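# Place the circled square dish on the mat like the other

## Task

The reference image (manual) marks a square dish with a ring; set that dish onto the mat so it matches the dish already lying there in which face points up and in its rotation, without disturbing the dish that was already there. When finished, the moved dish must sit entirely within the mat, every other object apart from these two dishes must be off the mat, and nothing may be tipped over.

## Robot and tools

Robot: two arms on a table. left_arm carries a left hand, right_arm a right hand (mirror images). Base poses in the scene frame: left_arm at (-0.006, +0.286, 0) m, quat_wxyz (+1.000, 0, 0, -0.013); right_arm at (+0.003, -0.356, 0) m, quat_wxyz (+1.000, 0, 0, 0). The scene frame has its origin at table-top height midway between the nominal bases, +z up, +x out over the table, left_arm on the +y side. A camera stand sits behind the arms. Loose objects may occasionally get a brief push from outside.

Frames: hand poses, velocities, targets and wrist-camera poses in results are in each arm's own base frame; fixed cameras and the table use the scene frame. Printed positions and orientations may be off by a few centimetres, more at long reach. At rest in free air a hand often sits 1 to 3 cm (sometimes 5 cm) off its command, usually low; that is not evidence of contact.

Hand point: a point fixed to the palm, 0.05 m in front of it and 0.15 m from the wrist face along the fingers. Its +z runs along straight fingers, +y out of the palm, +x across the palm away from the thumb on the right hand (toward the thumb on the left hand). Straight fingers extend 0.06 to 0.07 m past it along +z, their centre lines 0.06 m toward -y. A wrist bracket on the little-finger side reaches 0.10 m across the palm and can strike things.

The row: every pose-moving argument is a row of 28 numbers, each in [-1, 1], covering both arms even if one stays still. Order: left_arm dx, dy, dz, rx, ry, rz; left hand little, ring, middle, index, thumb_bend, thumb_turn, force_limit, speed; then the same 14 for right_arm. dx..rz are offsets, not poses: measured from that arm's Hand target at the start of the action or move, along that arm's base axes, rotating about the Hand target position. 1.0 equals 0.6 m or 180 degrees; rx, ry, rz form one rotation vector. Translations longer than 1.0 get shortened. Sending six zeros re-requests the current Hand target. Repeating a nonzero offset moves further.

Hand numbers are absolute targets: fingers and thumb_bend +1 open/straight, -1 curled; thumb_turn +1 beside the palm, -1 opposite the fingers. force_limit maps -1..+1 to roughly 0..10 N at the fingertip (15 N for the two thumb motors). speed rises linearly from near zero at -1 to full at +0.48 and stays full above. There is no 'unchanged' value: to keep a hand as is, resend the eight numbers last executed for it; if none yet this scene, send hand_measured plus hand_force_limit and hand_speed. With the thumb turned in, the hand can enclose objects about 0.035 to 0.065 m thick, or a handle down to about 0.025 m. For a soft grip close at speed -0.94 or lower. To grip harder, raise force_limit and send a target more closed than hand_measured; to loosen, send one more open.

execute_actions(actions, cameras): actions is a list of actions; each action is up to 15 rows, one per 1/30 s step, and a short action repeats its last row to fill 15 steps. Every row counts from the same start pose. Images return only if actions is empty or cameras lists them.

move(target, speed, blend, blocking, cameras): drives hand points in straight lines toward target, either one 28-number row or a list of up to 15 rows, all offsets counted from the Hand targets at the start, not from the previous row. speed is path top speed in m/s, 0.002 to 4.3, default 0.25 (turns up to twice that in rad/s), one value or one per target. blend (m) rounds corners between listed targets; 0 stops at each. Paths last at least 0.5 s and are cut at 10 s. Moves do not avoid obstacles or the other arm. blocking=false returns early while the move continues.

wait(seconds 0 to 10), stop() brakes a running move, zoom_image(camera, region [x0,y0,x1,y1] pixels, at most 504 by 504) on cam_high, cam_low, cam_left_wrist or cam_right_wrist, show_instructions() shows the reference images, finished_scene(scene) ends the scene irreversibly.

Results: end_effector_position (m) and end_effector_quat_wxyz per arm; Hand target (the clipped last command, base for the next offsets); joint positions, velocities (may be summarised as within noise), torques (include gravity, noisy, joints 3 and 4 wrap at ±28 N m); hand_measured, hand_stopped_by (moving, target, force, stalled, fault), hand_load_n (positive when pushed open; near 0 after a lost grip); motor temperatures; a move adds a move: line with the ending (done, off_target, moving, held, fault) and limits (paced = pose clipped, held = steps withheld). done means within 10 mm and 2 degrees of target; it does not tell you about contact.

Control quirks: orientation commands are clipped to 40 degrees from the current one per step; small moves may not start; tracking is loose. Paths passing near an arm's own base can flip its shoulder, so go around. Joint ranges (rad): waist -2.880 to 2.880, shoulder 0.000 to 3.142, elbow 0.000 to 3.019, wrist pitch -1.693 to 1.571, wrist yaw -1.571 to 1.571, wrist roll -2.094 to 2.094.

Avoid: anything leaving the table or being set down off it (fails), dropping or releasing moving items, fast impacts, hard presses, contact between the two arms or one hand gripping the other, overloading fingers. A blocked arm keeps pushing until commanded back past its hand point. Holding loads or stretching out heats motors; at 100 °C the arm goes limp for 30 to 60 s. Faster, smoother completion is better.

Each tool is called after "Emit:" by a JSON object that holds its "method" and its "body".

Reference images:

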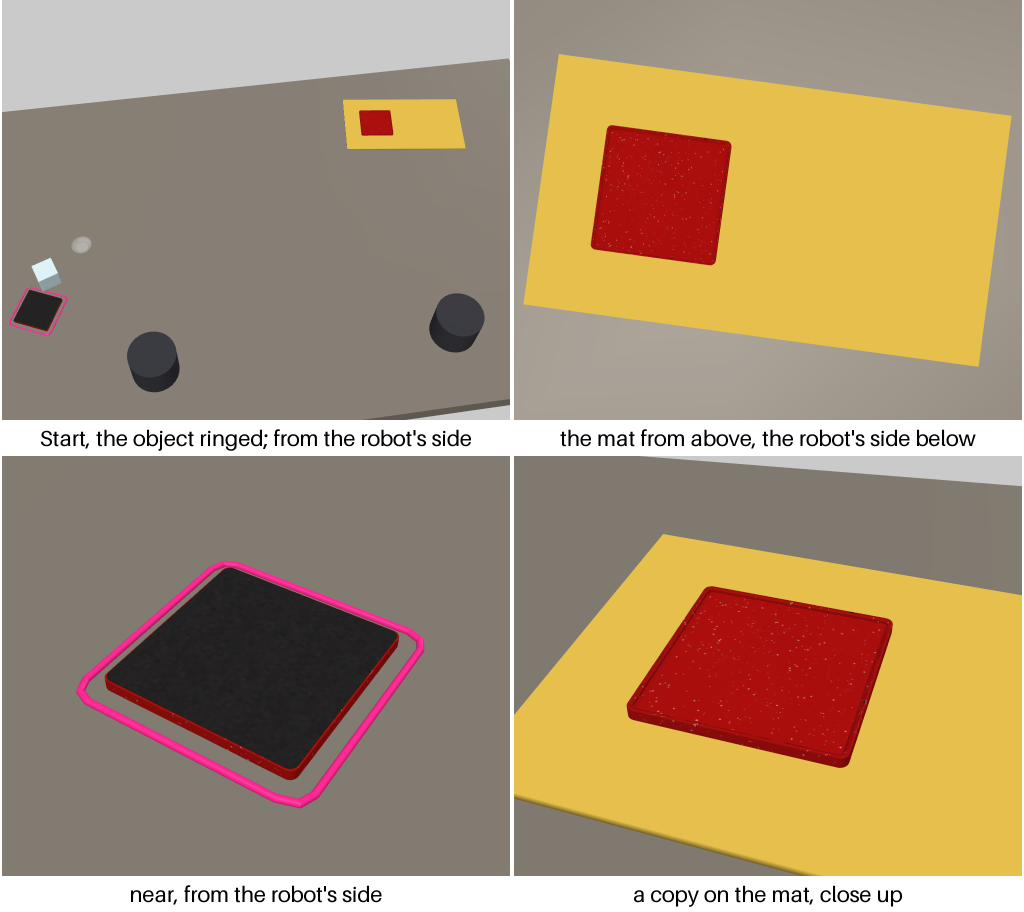

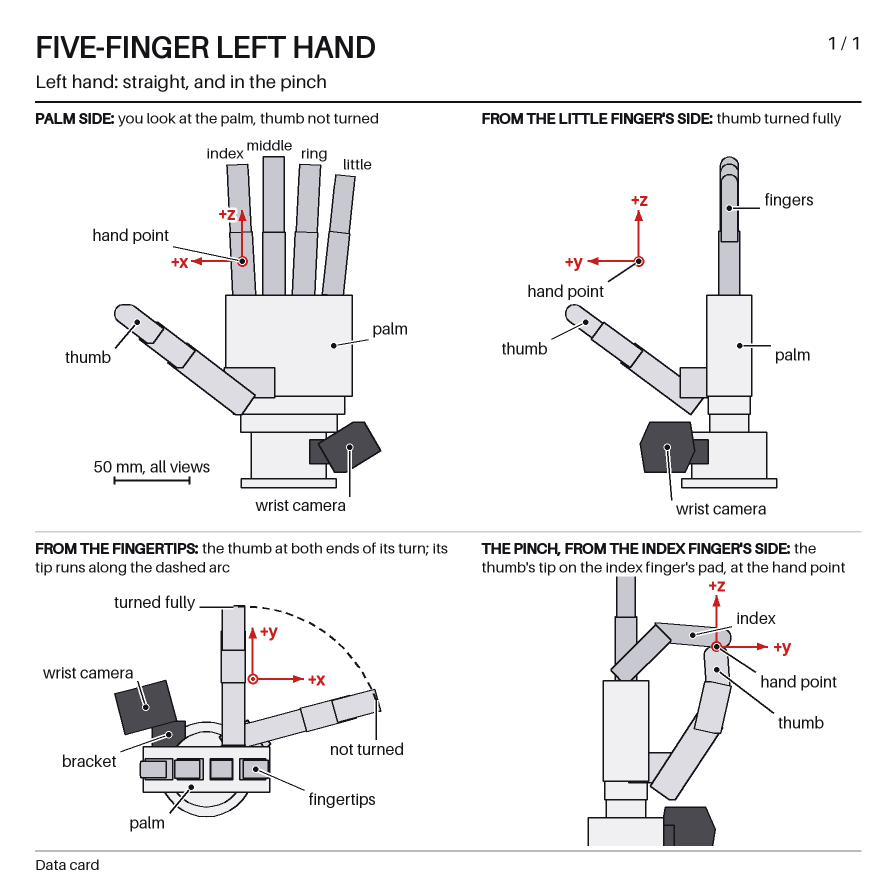

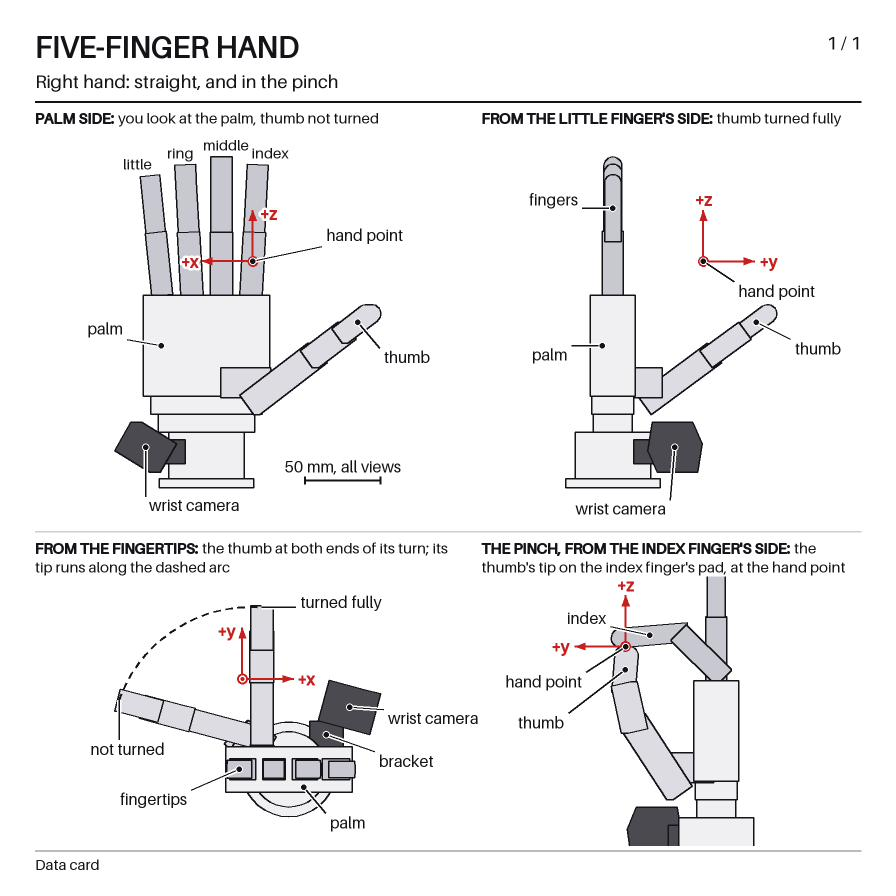

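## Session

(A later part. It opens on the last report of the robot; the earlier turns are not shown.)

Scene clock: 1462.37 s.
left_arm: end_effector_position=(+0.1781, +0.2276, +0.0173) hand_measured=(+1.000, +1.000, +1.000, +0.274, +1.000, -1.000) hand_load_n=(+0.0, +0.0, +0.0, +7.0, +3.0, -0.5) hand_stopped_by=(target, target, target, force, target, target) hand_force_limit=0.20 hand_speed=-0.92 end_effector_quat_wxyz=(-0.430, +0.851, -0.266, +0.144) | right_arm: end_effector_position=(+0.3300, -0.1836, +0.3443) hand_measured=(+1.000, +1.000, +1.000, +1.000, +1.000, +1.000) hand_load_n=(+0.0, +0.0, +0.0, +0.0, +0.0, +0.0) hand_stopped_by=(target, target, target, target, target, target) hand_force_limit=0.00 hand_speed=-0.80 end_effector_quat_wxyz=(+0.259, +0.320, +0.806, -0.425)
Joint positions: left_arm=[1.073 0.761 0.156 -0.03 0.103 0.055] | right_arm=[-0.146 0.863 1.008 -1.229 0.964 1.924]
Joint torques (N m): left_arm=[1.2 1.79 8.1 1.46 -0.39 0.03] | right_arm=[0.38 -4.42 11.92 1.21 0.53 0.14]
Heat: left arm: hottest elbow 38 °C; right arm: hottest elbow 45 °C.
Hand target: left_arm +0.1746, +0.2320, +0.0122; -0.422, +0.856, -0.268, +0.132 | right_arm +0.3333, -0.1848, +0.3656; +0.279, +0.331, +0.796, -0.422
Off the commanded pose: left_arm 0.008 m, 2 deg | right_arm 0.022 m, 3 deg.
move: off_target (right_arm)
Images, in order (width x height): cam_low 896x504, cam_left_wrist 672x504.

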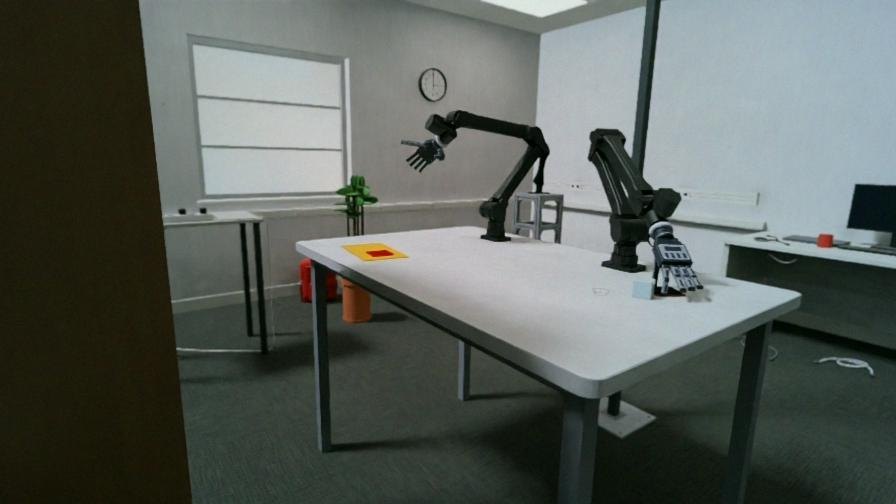

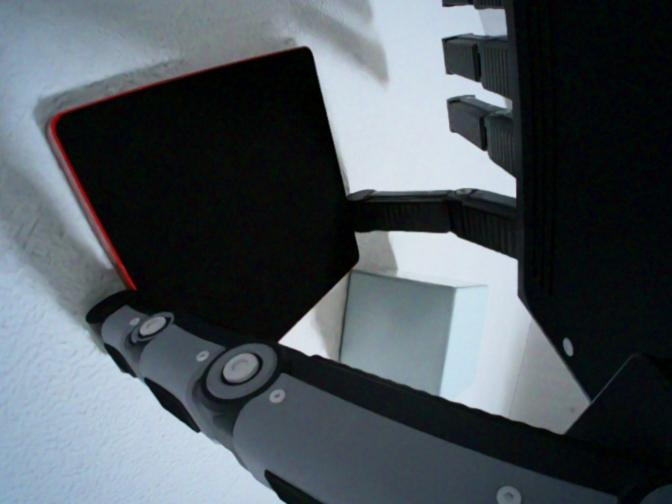

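Emit:
{"method": "move", "body": {"target": [0.0,0.0,0.04,0,0,0,1,1,1,-0.2,1,-1,0.2,-0.92,0,0,0,0,0,0,1,1,1,1,1,1,0,-0.8], "speed": 0.04, "cameras": ["cam_low","cam_left_wrist"]}}

Emit:
{"method": "zoom_image", "body": {"camera": "cam_low", "region": [640, 250, 710, 310]}}

Scene clock: 1472.53 s.
left_arm: end_effector_position=(+0.1729, +0.2199, +0.0212) hand_measured=(+1.000, +1.000, +1.000, +0.274, +1.000, -1.000) hand_load_n=(+0.0, +0.0, +0.0, +2.0, +0.0, +0.0) hand_stopped_by=(target, target, target, force, target, target) hand_force_limit=0.20 hand_speed=-0.92 end_effector_quat_wxyz=(-0.413, +0.860, -0.266, +0.138) | right_arm: end_effector_position=(+0.3300, -0.1836, +0.3443) hand_measured=(+1.000, +1.000, +1.000, +1.000, +1.000, +1.000) hand_load_n=(+0.0, +0.5, +0.0, +0.0, +0.0, +0.0) hand_stopped_by=(target, target, target, target, target, target) hand_force_limit=0.00 hand_speed=-0.80 end_effector_quat_wxyz=(+0.259, +0.320, +0.806, -0.425)
Joint positions: left_arm=[1.073 0.708 0.176 -0.142 0.098 0.055] | right_arm=[-0.146 0.863 1.008 -1.229 0.964 1.924]
Joint torques (N m): left_arm=[1.14 -0.79 10.56 0.51 -0.26 0.02] | right_arm=[0.44 -4.48 11.88 1.22 0.53 0.12]
Heat: left arm: hottest elbow 38 °C; right arm: hottest elbow 45 °C.
Hand target: left_arm +0.1746, +0.2320, +0.0362; -0.422, +0.856, -0.268, +0.132 | right_arm +0.3333, -0.1848, +0.3656; +0.279, +0.331, +0.796, -0.422
Off the commanded pose: left_arm 0.019 m, 1 deg | right_arm 0.022 m, 3 deg.
move: off_target (left_arm, right_arm)
Images, in order (width x height): cam_low 896x504, cam_left_wrist 672x504.

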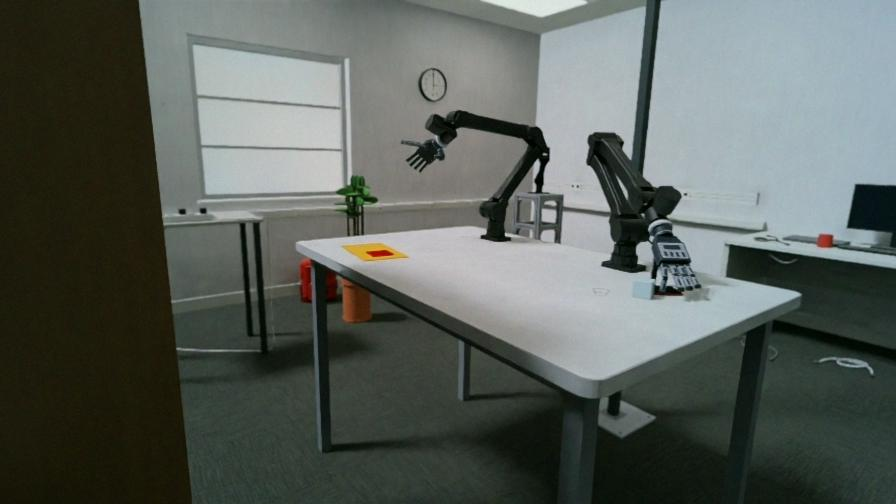

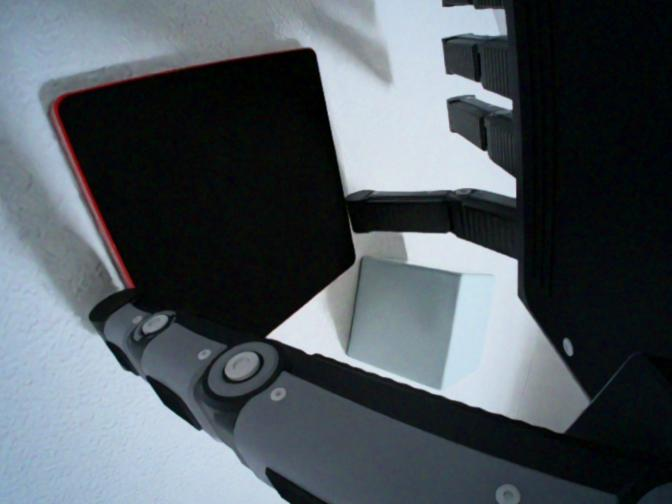

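Scaled by 7.200 from the camera's 896x504 image, which has a finer 1280x720 frame.

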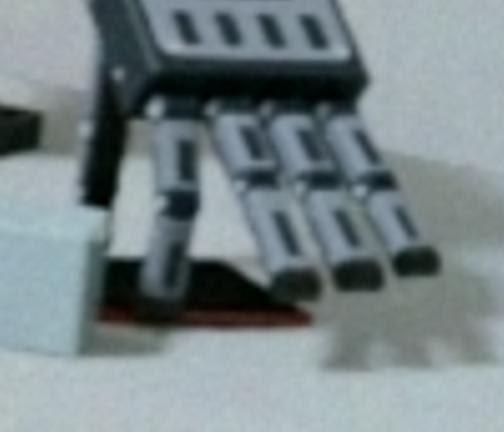

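Emit:
{"method": "move", "body": {"target": [[0,0,0.004,0,0,0,1,1,1,0.7,1,-1,0.2,0.0,0,0,0,0,0,0,1,1,1,1,1,1,0,-0.8],[0,0,0.15,0,0,0,-0.2,1,-0.2,1,1,-1,0.2,0.0,0,0,0,0,0,0,1,1,1,1,1,1,0,-0.8],[-0.141,-0.195,0.123,-0.1789,0.1366,-0.0278,-0.2,1,-0.2,1,1,-1,0.2,0.0,0,0,0,0,0,0,1,1,1,1,1,1,0,-0.8]], "speed": 0.2, "cameras": ["all"]}}

Emit:
{"method": "zoom_image", "body": {"camera": "cam_high", "region": [290, 30, 410, 120]}}

Emit:
{"method": "zoom_image", "body": {"camera": "cam_low", "region": [600, 200, 720, 310]}}

Scene clock: 1752.03 s.
left_arm: end_effector_position=(+0.0843, +0.0993, +0.0894) hand_measured=(-0.200, +1.000, -0.200, +1.000, +1.000, -1.000) hand_load_n=(+0.0, +0.0, +0.0, +0.0, +0.0, +0.0) hand_stopped_by=(target, target, target, target, target, target) hand_force_limit=0.20 hand_speed=0.00 end_effector_quat_wxyz=(-0.075, +0.937, -0.339, +0.032) | right_arm: end_effector_position=(+0.3300, -0.1836, +0.3443) hand_measured=(+1.000, +1.000, +1.000, +1.000, +1.000, +1.000) hand_load_n=(+0.0, +0.0, -0.5, +0.0, +0.0, -0.5) hand_stopped_by=(target, target, target, target, target, target) hand_force_limit=0.00 hand_speed=-0.80 end_effector_quat_wxyz=(+0.259, +0.320, +0.806, -0.425)
Joint positions: left_arm=[1.076 0.688 0.53 -1.255 0.042 0.196] | right_arm=[-0.146 0.863 1.008 -1.229 0.964 1.924]
Joint torques (N m): left_arm=[1.44 0.03 11.88 -0.12 -0.23 0.01] | right_arm=[0.44 -4.6 11.89 1.2 0.53 0.12]
Heat: left arm: hottest elbow 39 °C; right arm: hottest elbow 46 °C.
Hand target: left_arm +0.0900, +0.1150, +0.1100; -0.098, +0.935, -0.340, +0.035 | right_arm +0.3333, -0.1848, +0.3656; +0.279, +0.331, +0.796, -0.422
Off the commanded pose: left_arm 0.027 m, 3 deg | right_arm 0.022 m, 3 deg.
move: off_target (left_arm, right_arm); target 2's new numbers were sent with left_arm's hand 0.036 m and 3 deg from that target

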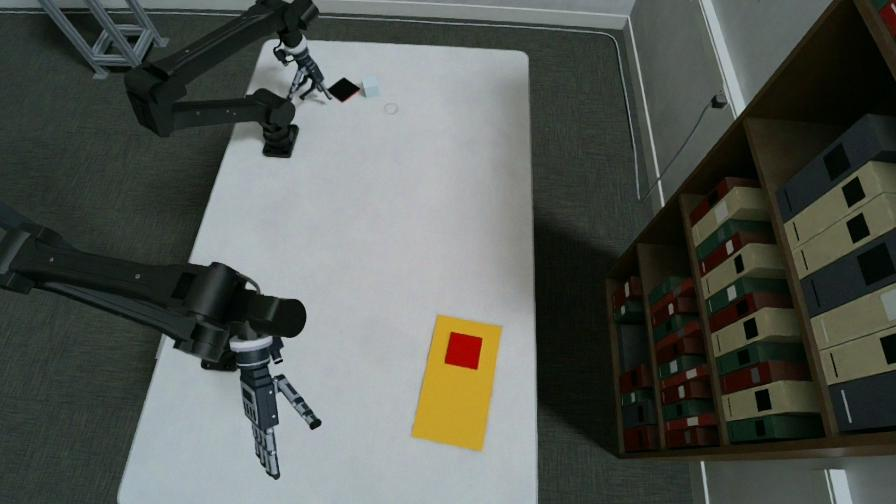

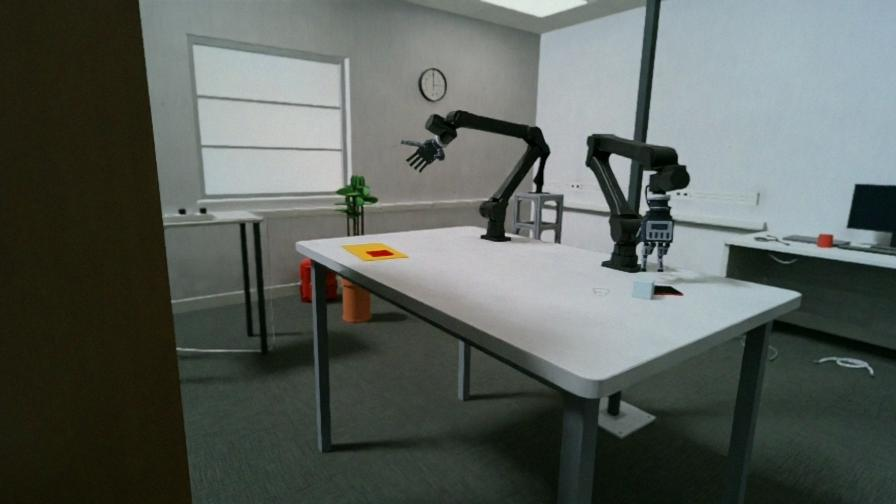

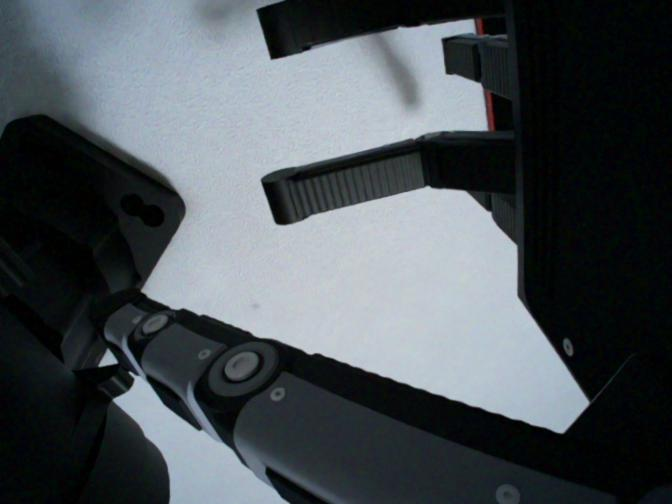

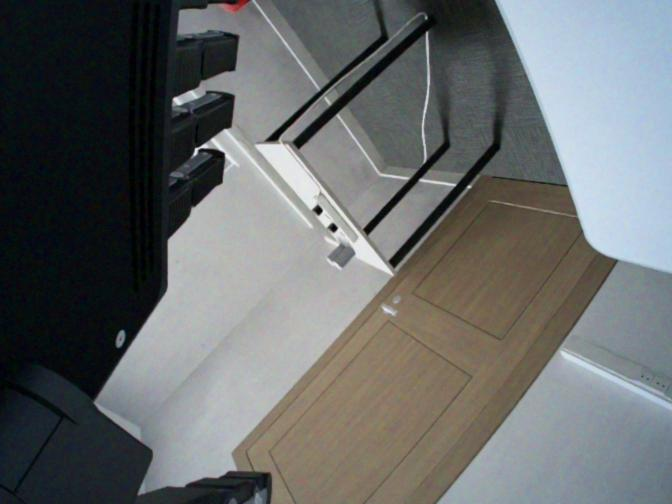

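Scaled by 4.200 from the camera's 896x504 image, which has a finer 1280x720 frame.

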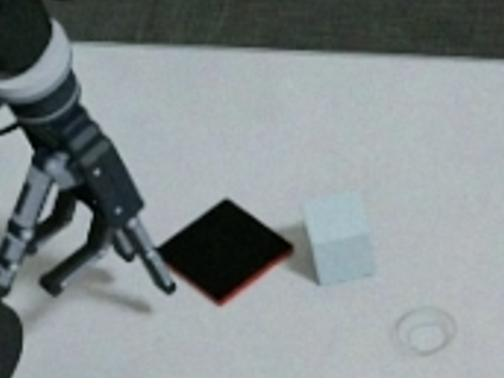

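Scaled by 4.200 from the camera's 896x504 image, which has a finer 1280x720 frame.

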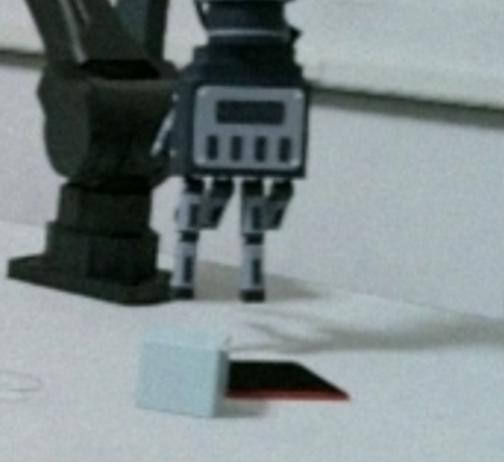

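Emit:
{"method": "move", "body": {"target": [0.01,0.0,-0.07,0,0,0,-0.2,1,-0.2,1,1,-1,0.2,0.0,0,0,0,0,0,0,1,1,1,1,1,1,0,-0.8], "speed": 0.12, "cameras": ["cam_low","cam_high"]}}

Emit:
{"method": "zoom_image", "body": {"camera": "cam_low", "region": [620, 230, 720, 310]}}

Emit:
{"method": "zoom_image", "body": {"camera": "cam_high", "region": [290, 30, 410, 120]}}

Scene clock: 1796.47 s.
left_arm: end_effector_position=(+0.0893, +0.1095, +0.0656) hand_measured=(-0.200, +1.000, -0.200, +1.000, +1.000, -1.000) hand_load_n=(+0.0, +0.0, +0.0, +0.0, +0.0, +0.5) hand_stopped_by=(target, target, target, target, target, target) hand_force_limit=0.20 hand_speed=0.00 end_effector_quat_wxyz=(-0.086, +0.936, -0.340, +0.032) | right_arm: end_effector_position=(+0.3300, -0.1836, +0.3443) hand_measured=(+1.000, +1.000, +1.000, +1.000, +1.000, +1.000) hand_load_n=(+0.0, +0.0, +0.0, +0.0, +0.0, -0.5) hand_stopped_by=(target, target, target, target, target, target) hand_force_limit=0.00 hand_speed=-0.80 end_effector_quat_wxyz=(+0.259, +0.320, +0.806, -0.425)
Joint positions: left_arm=[1.073 0.73 0.483 -1.145 0.037 0.196] | right_arm=[-0.146 0.863 1.008 -1.229 0.964 1.924]
Joint torques (N m): left_arm=[0.26 -0.38 7.79 1.07 -0.24 -0.18] | right_arm=[0.38 -4.6 11.9 1.21 0.54 0.12]
Heat: left arm: hottest elbow 41 °C; right arm: hottest elbow 46 °C.
Hand target: left_arm +0.0960, +0.1150, +0.0680; -0.098, +0.935, -0.340, +0.035 | right_arm +0.3333, -0.1848, +0.3656; +0.279, +0.331, +0.796, -0.422
Off the commanded pose: left_arm 0.009 m, 2 deg | right_arm 0.022 m, 3 deg.
move: off_target (right_arm)
Images, in order (width x height): cam_high 896x504, cam_low 896x504.

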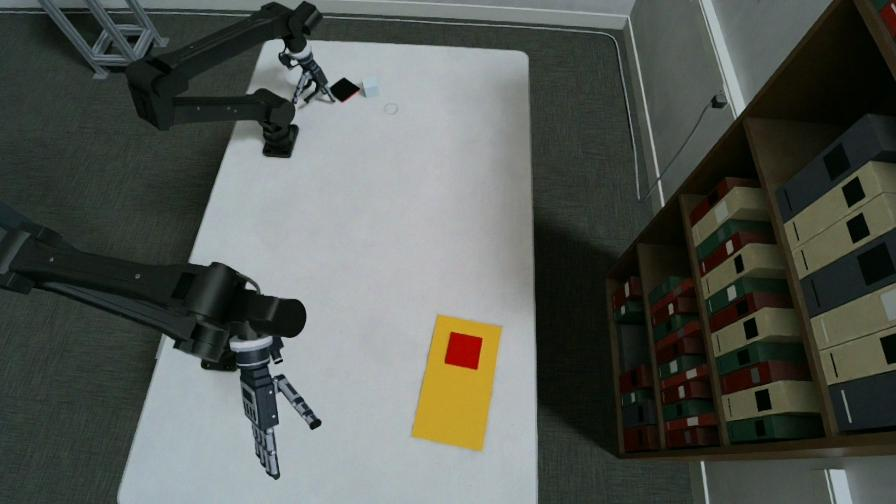

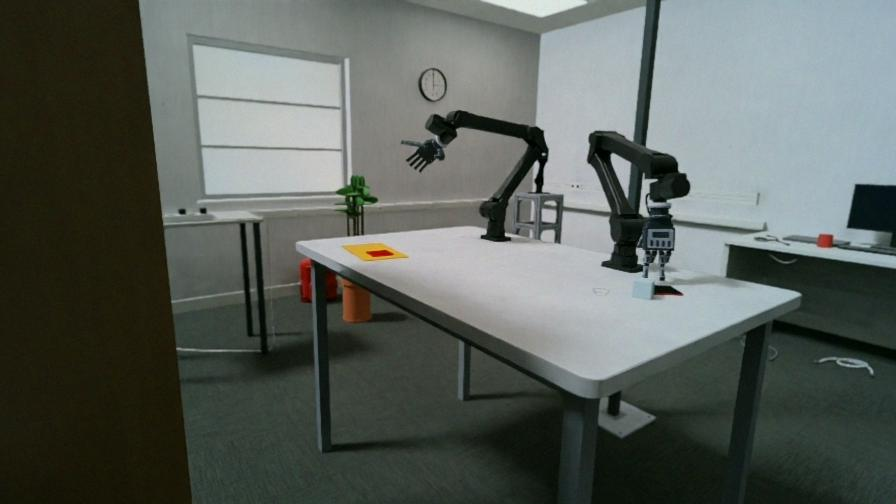

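Scaled by 5.040 from the camera's 896x504 image, which has a finer 1280x720 frame.

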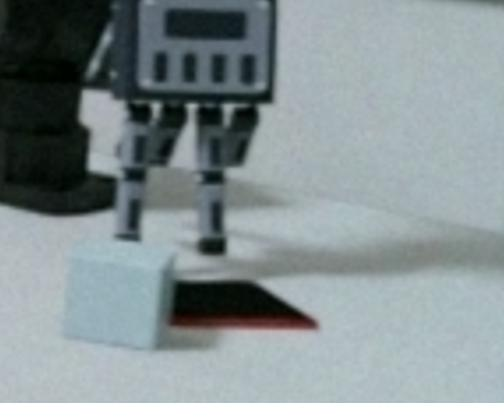

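Scaled by 4.200 from the camera's 896x504 image, which has a finer 1280x720 frame.

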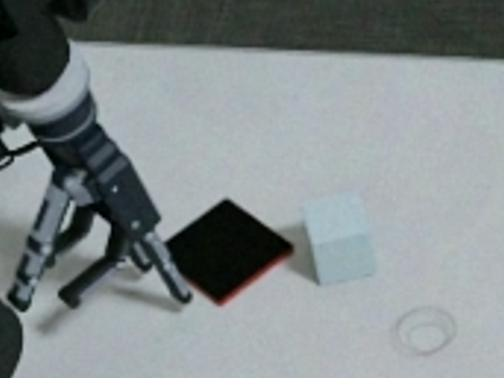

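Emit:
{"method": "move", "body": {"target": [-0.005,0.006,-0.0225,0,0,0,-0.2,1,-0.2,1,1,-1,0.2,0.0,0,0,0,0,0,0,1,1,1,1,1,1,0,-0.8], "speed": 0.1, "cameras": ["cam_low"]}}

Emit:
{"method": "zoom_image", "body": {"camera": "cam_low", "region": [620, 230, 720, 310]}}

Scene clock: 1811.37 s.
left_arm: end_effector_position=(+0.0905, +0.1117, +0.0531) hand_measured=(-0.200, +1.000, -0.200, +1.000, +1.000, -1.000) hand_load_n=(+0.0, +0.0, +0.0, +0.0, +0.0, +0.5) hand_stopped_by=(target, target, target, target, target, target) hand_force_limit=0.20 hand_speed=0.00 end_effector_quat_wxyz=(-0.087, +0.936, -0.340, +0.032) | right_arm: end_effector_position=(+0.3300, -0.1836, +0.3443) hand_measured=(+1.000, +1.000, +1.000, +1.000, +1.000, +1.000) hand_load_n=(+0.0, +0.0, +0.0, +0.0, +0.0, +0.0) hand_stopped_by=(target, target, target, target, target, target) hand_force_limit=0.00 hand_speed=-0.80 end_effector_quat_wxyz=(+0.259, +0.320, +0.806, -0.425)
Joint positions: left_arm=[1.073 0.751 0.457 -1.094 0.037 0.196] | right_arm=[-0.146 0.863 1.008 -1.229 0.964 1.924]
Joint torques (N m): left_arm=[1.61 -0.32 7.61 1.09 -0.07 0.01] | right_arm=[0.38 -4.42 11.9 1.18 0.53 0.13]
Heat: left arm: hottest elbow 40 °C; right arm: hottest elbow 46 °C.
Hand target: left_arm +0.0930, +0.1186, +0.0545; -0.098, +0.935, -0.340, +0.035 | right_arm +0.3333, -0.1848, +0.3656; +0.279, +0.331, +0.796, -0.422
Off the commanded pose: left_arm 0.007 m, 1 deg | right_arm 0.022 m, 3 deg.
move: off_target (right_arm)
Images, in order (width x height): cam_low 896x504.

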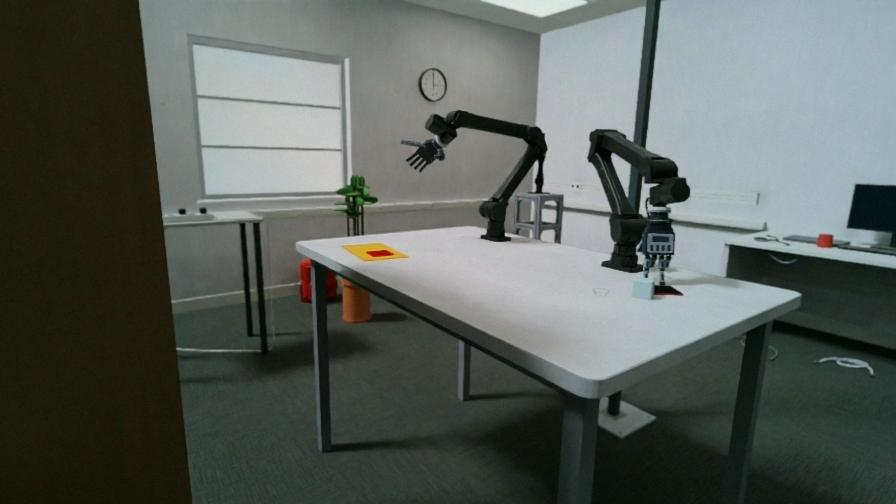

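Scaled by 5.040 from the camera's 896x504 image, which has a finer 1280x720 frame.

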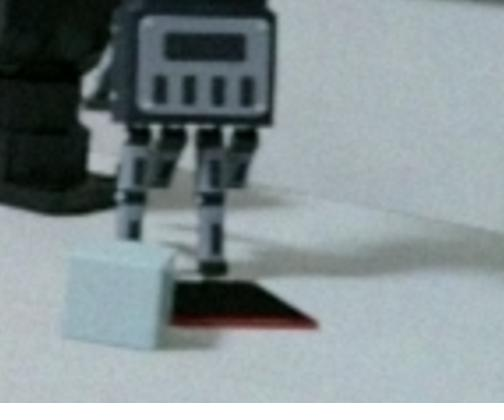

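Emit:
{"method": "move", "body": {"target": [[0.0257,0.02,-0.0017,0,0,0,-0.2,1,-0.2,1,1,-1,0.2,0.0,0,0,0,0,0,0,1,1,1,1,1,1,0,-0.8],[0.077,0.0637,-0.0017,0,0,0.0556,-0.2,1,-0.2,1,1,-1,0.2,0.0,0,0,0,0,0,0,1,1,1,1,1,1,0,-0.8],[0.13,0.1227,-0.0017,0,0,0.111,-0.2,1,-0.2,1,1,-1,0.2,0.0,0,0,0,0,0,0,1,1,1,1,1,1,0,-0.8]], "speed": 0.06, "blend": [0.01, 0.01, 0], "cameras": ["cam_low","cam_high"]}}

Emit:
{"method": "zoom_image", "body": {"camera": "cam_low", "region": [620, 230, 720, 310]}}

Emit:
{"method": "zoom_image", "body": {"camera": "cam_high", "region": [290, 30, 410, 120]}}

Scene clock: 1852.77 s.
left_arm: end_effector_position=(+0.1508, +0.1606, +0.0531) hand_measured=(-0.200, +1.000, -0.200, +0.998, +1.000, -1.000) hand_load_n=(+0.0, -1.5, +0.0, -7.0, +0.0, +0.0) hand_stopped_by=(target, target, target, target, target, target) hand_force_limit=0.20 hand_speed=0.00 end_effector_quat_wxyz=(-0.063, +0.979, -0.192, +0.010) | right_arm: end_effector_position=(+0.3300, -0.1836, +0.3443) hand_measured=(+1.000, +1.000, +1.000, +1.000, +1.000, +1.000) hand_load_n=(+0.0, +0.0, -0.5, +0.0, +0.0, +0.0) hand_stopped_by=(target, target, target, target, target, target) hand_force_limit=0.00 hand_speed=-0.80 end_effector_quat_wxyz=(+0.259, +0.320, +0.806, -0.425)
Joint positions: left_arm=[0.984 1.051 0.601 -0.998 -0.03 -0.198] | right_arm=[-0.146 0.863 1.008 -1.229 0.964 1.924]
Joint torques (N m): left_arm=[0.44 -0.97 9.35 3.67 -0.68 -0.37] | right_arm=[0.38 -4.31 11.92 1.2 0.54 0.13]
Heat: left arm: hottest elbow 37 °C; right arm: hottest elbow 46 °C.
Hand target: left_arm +0.1710, +0.1922, +0.0535; -0.103, +0.979, -0.173, +0.018 | right_arm +0.3333, -0.1848, +0.3656; +0.279, +0.331, +0.796, -0.422
Off the commanded pose: left_arm 0.037 m, 5 deg | right_arm 0.022 m, 3 deg.
move: off_target (left_arm, right_arm); blend cut to 0.0098 m at target 1
Images, in order (width x height): cam_high 896x504, cam_low 896x504.

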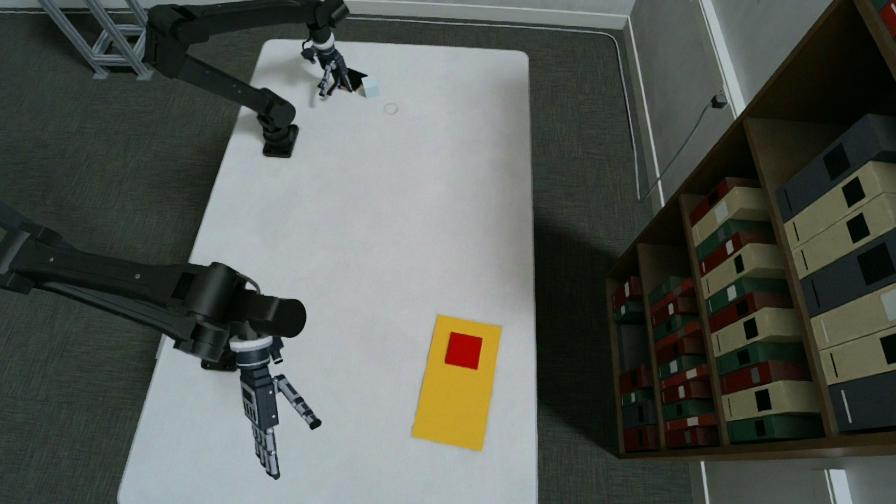

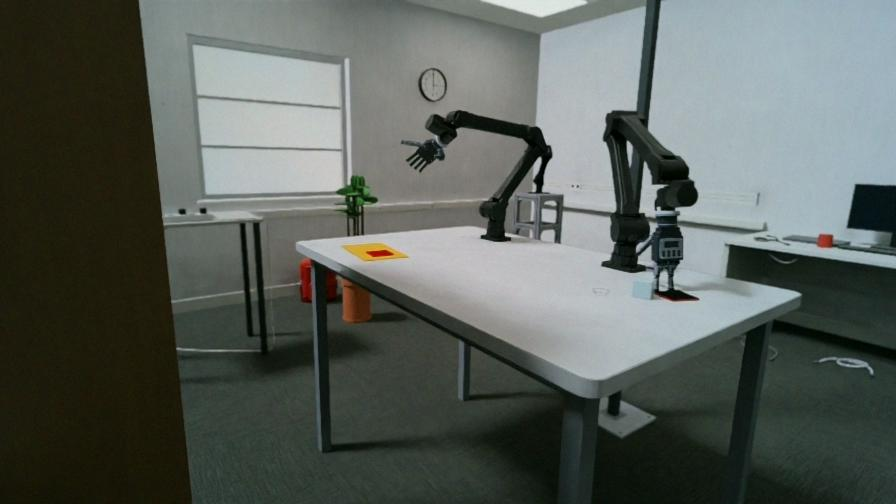

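Scaled by 5.040 from the camera's 896x504 image, which has a finer 1280x720 frame.

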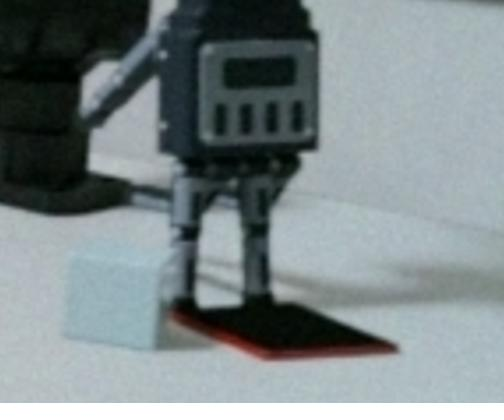

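Scaled by 4.200 from the camera's 896x504 image, which has a finer 1280x720 frame.

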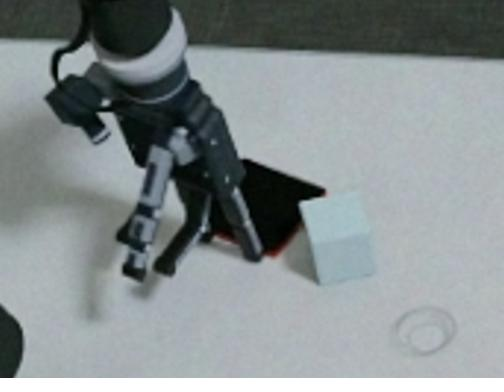

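Emit:
{"method": "move", "body": {"target": [[0.0533,0.088,0.0,0,0,0.05,-0.2,1,-0.2,1,1,-1,0.2,0.0,0,0,0,0,0,0,1,1,1,1,1,1,0,-0.8],[0.0917,0.1713,0.0,0,0,0.1,-0.2,1,-0.2,1,1,-1,0.2,0.0,0,0,0,0,0,0,1,1,1,1,1,1,0,-0.8]], "speed": 0.06, "blend": [0.01, 0], "cameras": ["cam_low","cam_high"]}}

Emit:
{"method": "zoom_image", "body": {"camera": "cam_low", "region": [620, 230, 740, 330]}}

Emit:
{"method": "zoom_image", "body": {"camera": "cam_high", "region": [290, 20, 410, 110]}}

Scene clock: 1888.00 s.
left_arm: end_effector_position=(+0.2158, +0.2580, +0.0521) hand_measured=(-0.200, +1.000, -0.200, +0.998, +1.000, -1.000) hand_load_n=(+0.0, +0.0, +0.0, -5.0, +0.0, +0.0) hand_stopped_by=(target, target, target, target, target, target) hand_force_limit=0.20 hand_speed=0.00 end_effector_quat_wxyz=(-0.070, +0.996, -0.048, -0.005) | right_arm: end_effector_position=(+0.3300, -0.1836, +0.3443) hand_measured=(+1.000, +1.000, +1.000, +1.000, +1.000, +1.000) hand_load_n=(+0.0, +0.0, +0.0, +0.0, +0.0, -0.5) hand_stopped_by=(target, target, target, target, target, target) hand_force_limit=0.00 hand_speed=-0.80 end_effector_quat_wxyz=(+0.259, +0.320, +0.806, -0.425)
Joint positions: left_arm=[0.993 1.36 0.845 -0.939 -0.08 -0.478] | right_arm=[-0.146 0.863 1.008 -1.229 0.964 1.924]
Joint torques (N m): left_arm=[2.32 -5.25 9.84 2.67 -0.93 -0.32] | right_arm=[0.32 -4.54 11.89 1.2 0.53 0.13]
Heat: left arm: hottest elbow 38 °C; right arm: hottest elbow 46 °C.
Hand target: left_arm +0.2260, +0.2950, +0.0535; -0.104, +0.994, -0.018, +0.002 | right_arm +0.3333, -0.1848, +0.3656; +0.279, +0.331, +0.796, -0.422
Off the commanded pose: left_arm 0.038 m, 5 deg | right_arm 0.022 m, 3 deg.
move: off_target (left_arm, right_arm)
Images, in order (width x height): cam_high 896x504, cam_low 896x504.

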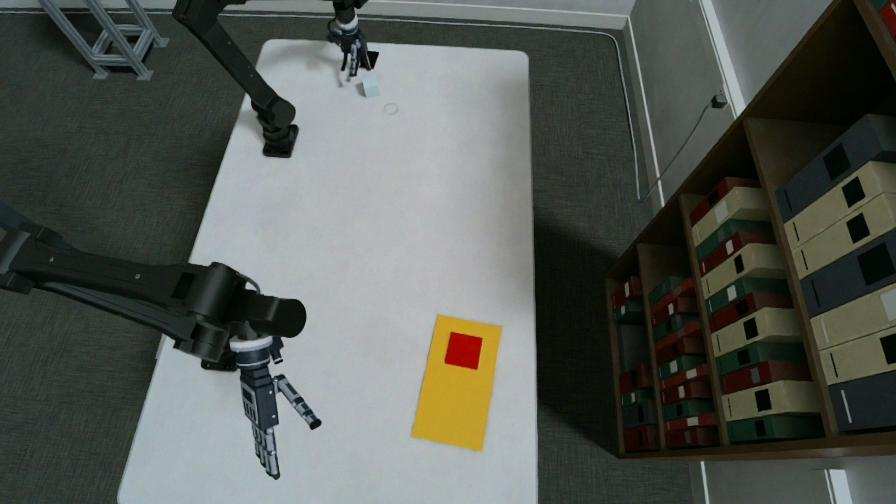

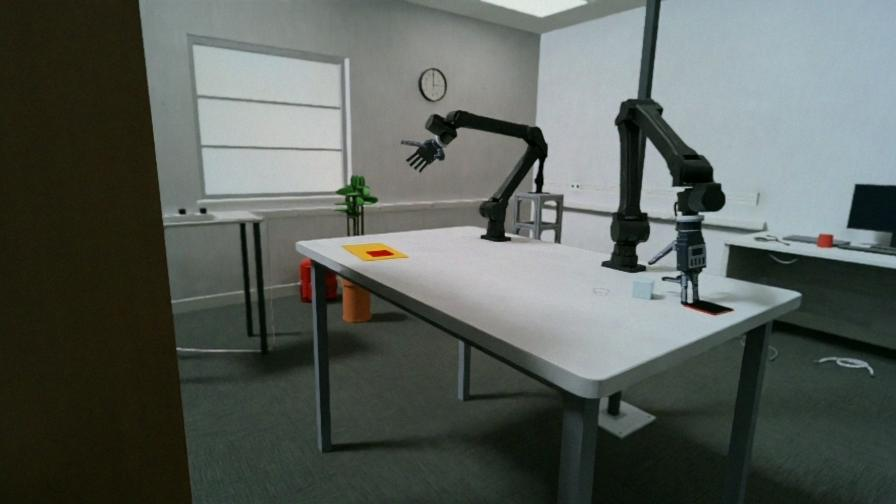

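Scaled by 4.200 from the camera's 896x504 image, which has a finer 1280x720 frame.

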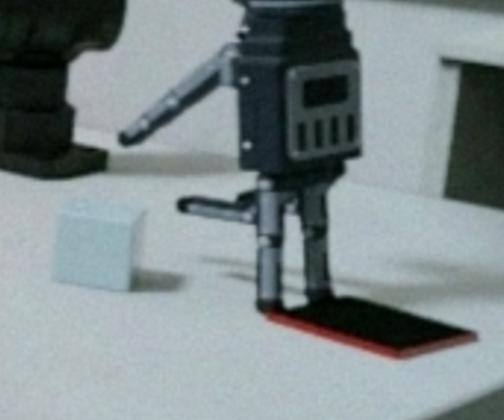

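Scaled by 4.200 from the camera's 896x504 image, which has a finer 1280x720 frame.

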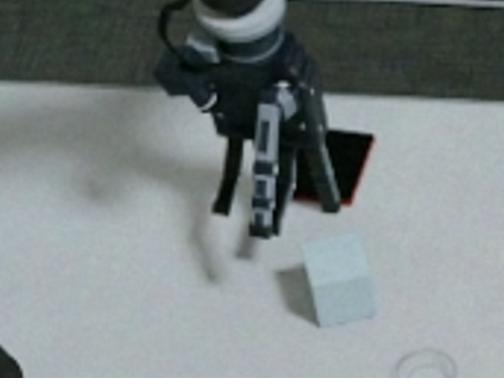

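Emit:
{"method": "move", "body": {"target": [0.011,0.07,0.0,0,0,0.0333,-0.2,1,-0.2,1,1,-1,0.2,0.0,0,0,0,0,0,0,1,1,1,1,1,1,0,-0.8], "speed": 0.06, "cameras": ["cam_low","cam_high"]}}

Emit:
{"method": "zoom_image", "body": {"camera": "cam_low", "region": [660, 250, 780, 350]}}

Emit:
{"method": "zoom_image", "body": {"camera": "cam_high", "region": [310, 10, 430, 100]}}

Scene clock: 1953.23 s.
left_arm: end_effector_position=(+0.2273, +0.3002, +0.0519) hand_measured=(-0.200, +1.000, -0.200, +0.998, +1.000, -1.000) hand_load_n=(+0.0, -0.5, +0.0, -4.5, +0.0, +0.0) hand_stopped_by=(target, target, target, target, target, target) hand_force_limit=0.20 hand_speed=0.00 end_effector_quat_wxyz=(-0.074, +0.997, +0.004, -0.008) | right_arm: end_effector_position=(+0.3300, -0.1836, +0.3443) hand_measured=(+1.000, +1.000, +1.000, +1.000, +1.000, +1.000) hand_load_n=(+0.0, +0.0, +0.0, +0.0, +0.0, +0.0) hand_stopped_by=(target, target, target, target, target, target) hand_force_limit=0.00 hand_speed=-0.80 end_effector_quat_wxyz=(+0.259, +0.320, +0.806, -0.425)
Joint positions: left_arm=[1.03 1.454 0.94 -0.939 -0.09 -0.544] | right_arm=[-0.146 0.863 1.008 -1.229 0.964 1.924]
Joint torques (N m): left_arm=[2.61 -6.83 9.94 2.15 -1.01 -0.27] | right_arm=[0.44 -4.37 11.9 1.21 0.54 0.13]
Heat: left arm: hottest elbow 38 °C; right arm: hottest elbow 47 °C.
Hand target: left_arm +0.2326, +0.3370, +0.0535; -0.104, +0.994, +0.034, -0.004 | right_arm +0.3333, -0.1848, +0.3656; +0.279, +0.331, +0.796, -0.422
Off the commanded pose: left_arm 0.037 m, 5 deg | right_arm 0.022 m, 3 deg.
move: off_target (left_arm, right_arm)
Images, in order (width x height): cam_high 896x504, cam_low 896x504.

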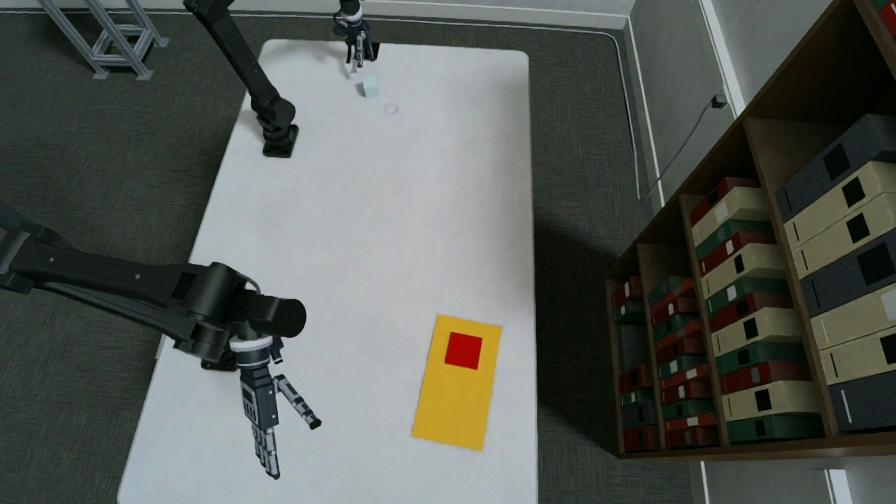

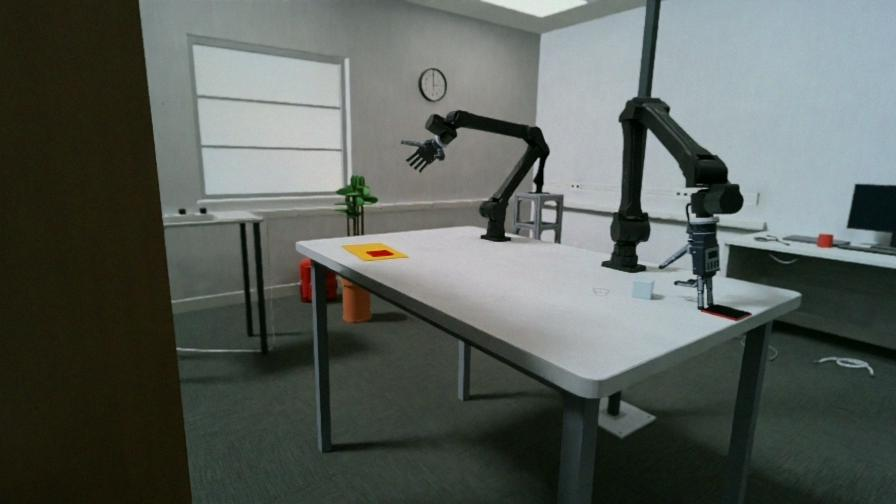

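Scaled by 4.200 from the camera's 896x504 image, which has a finer 1280x720 frame.

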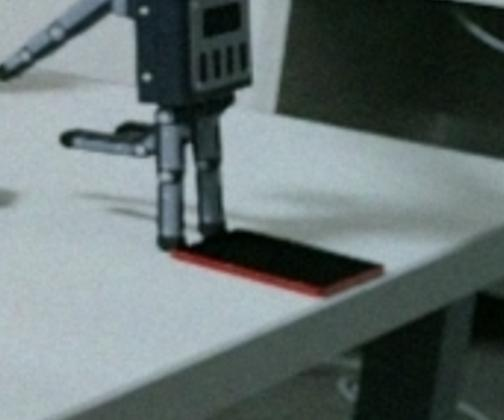

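Scaled by 4.200 from the camera's 896x504 image, which has a finer 1280x720 frame.

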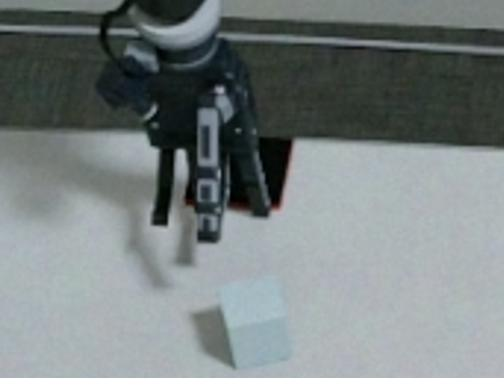

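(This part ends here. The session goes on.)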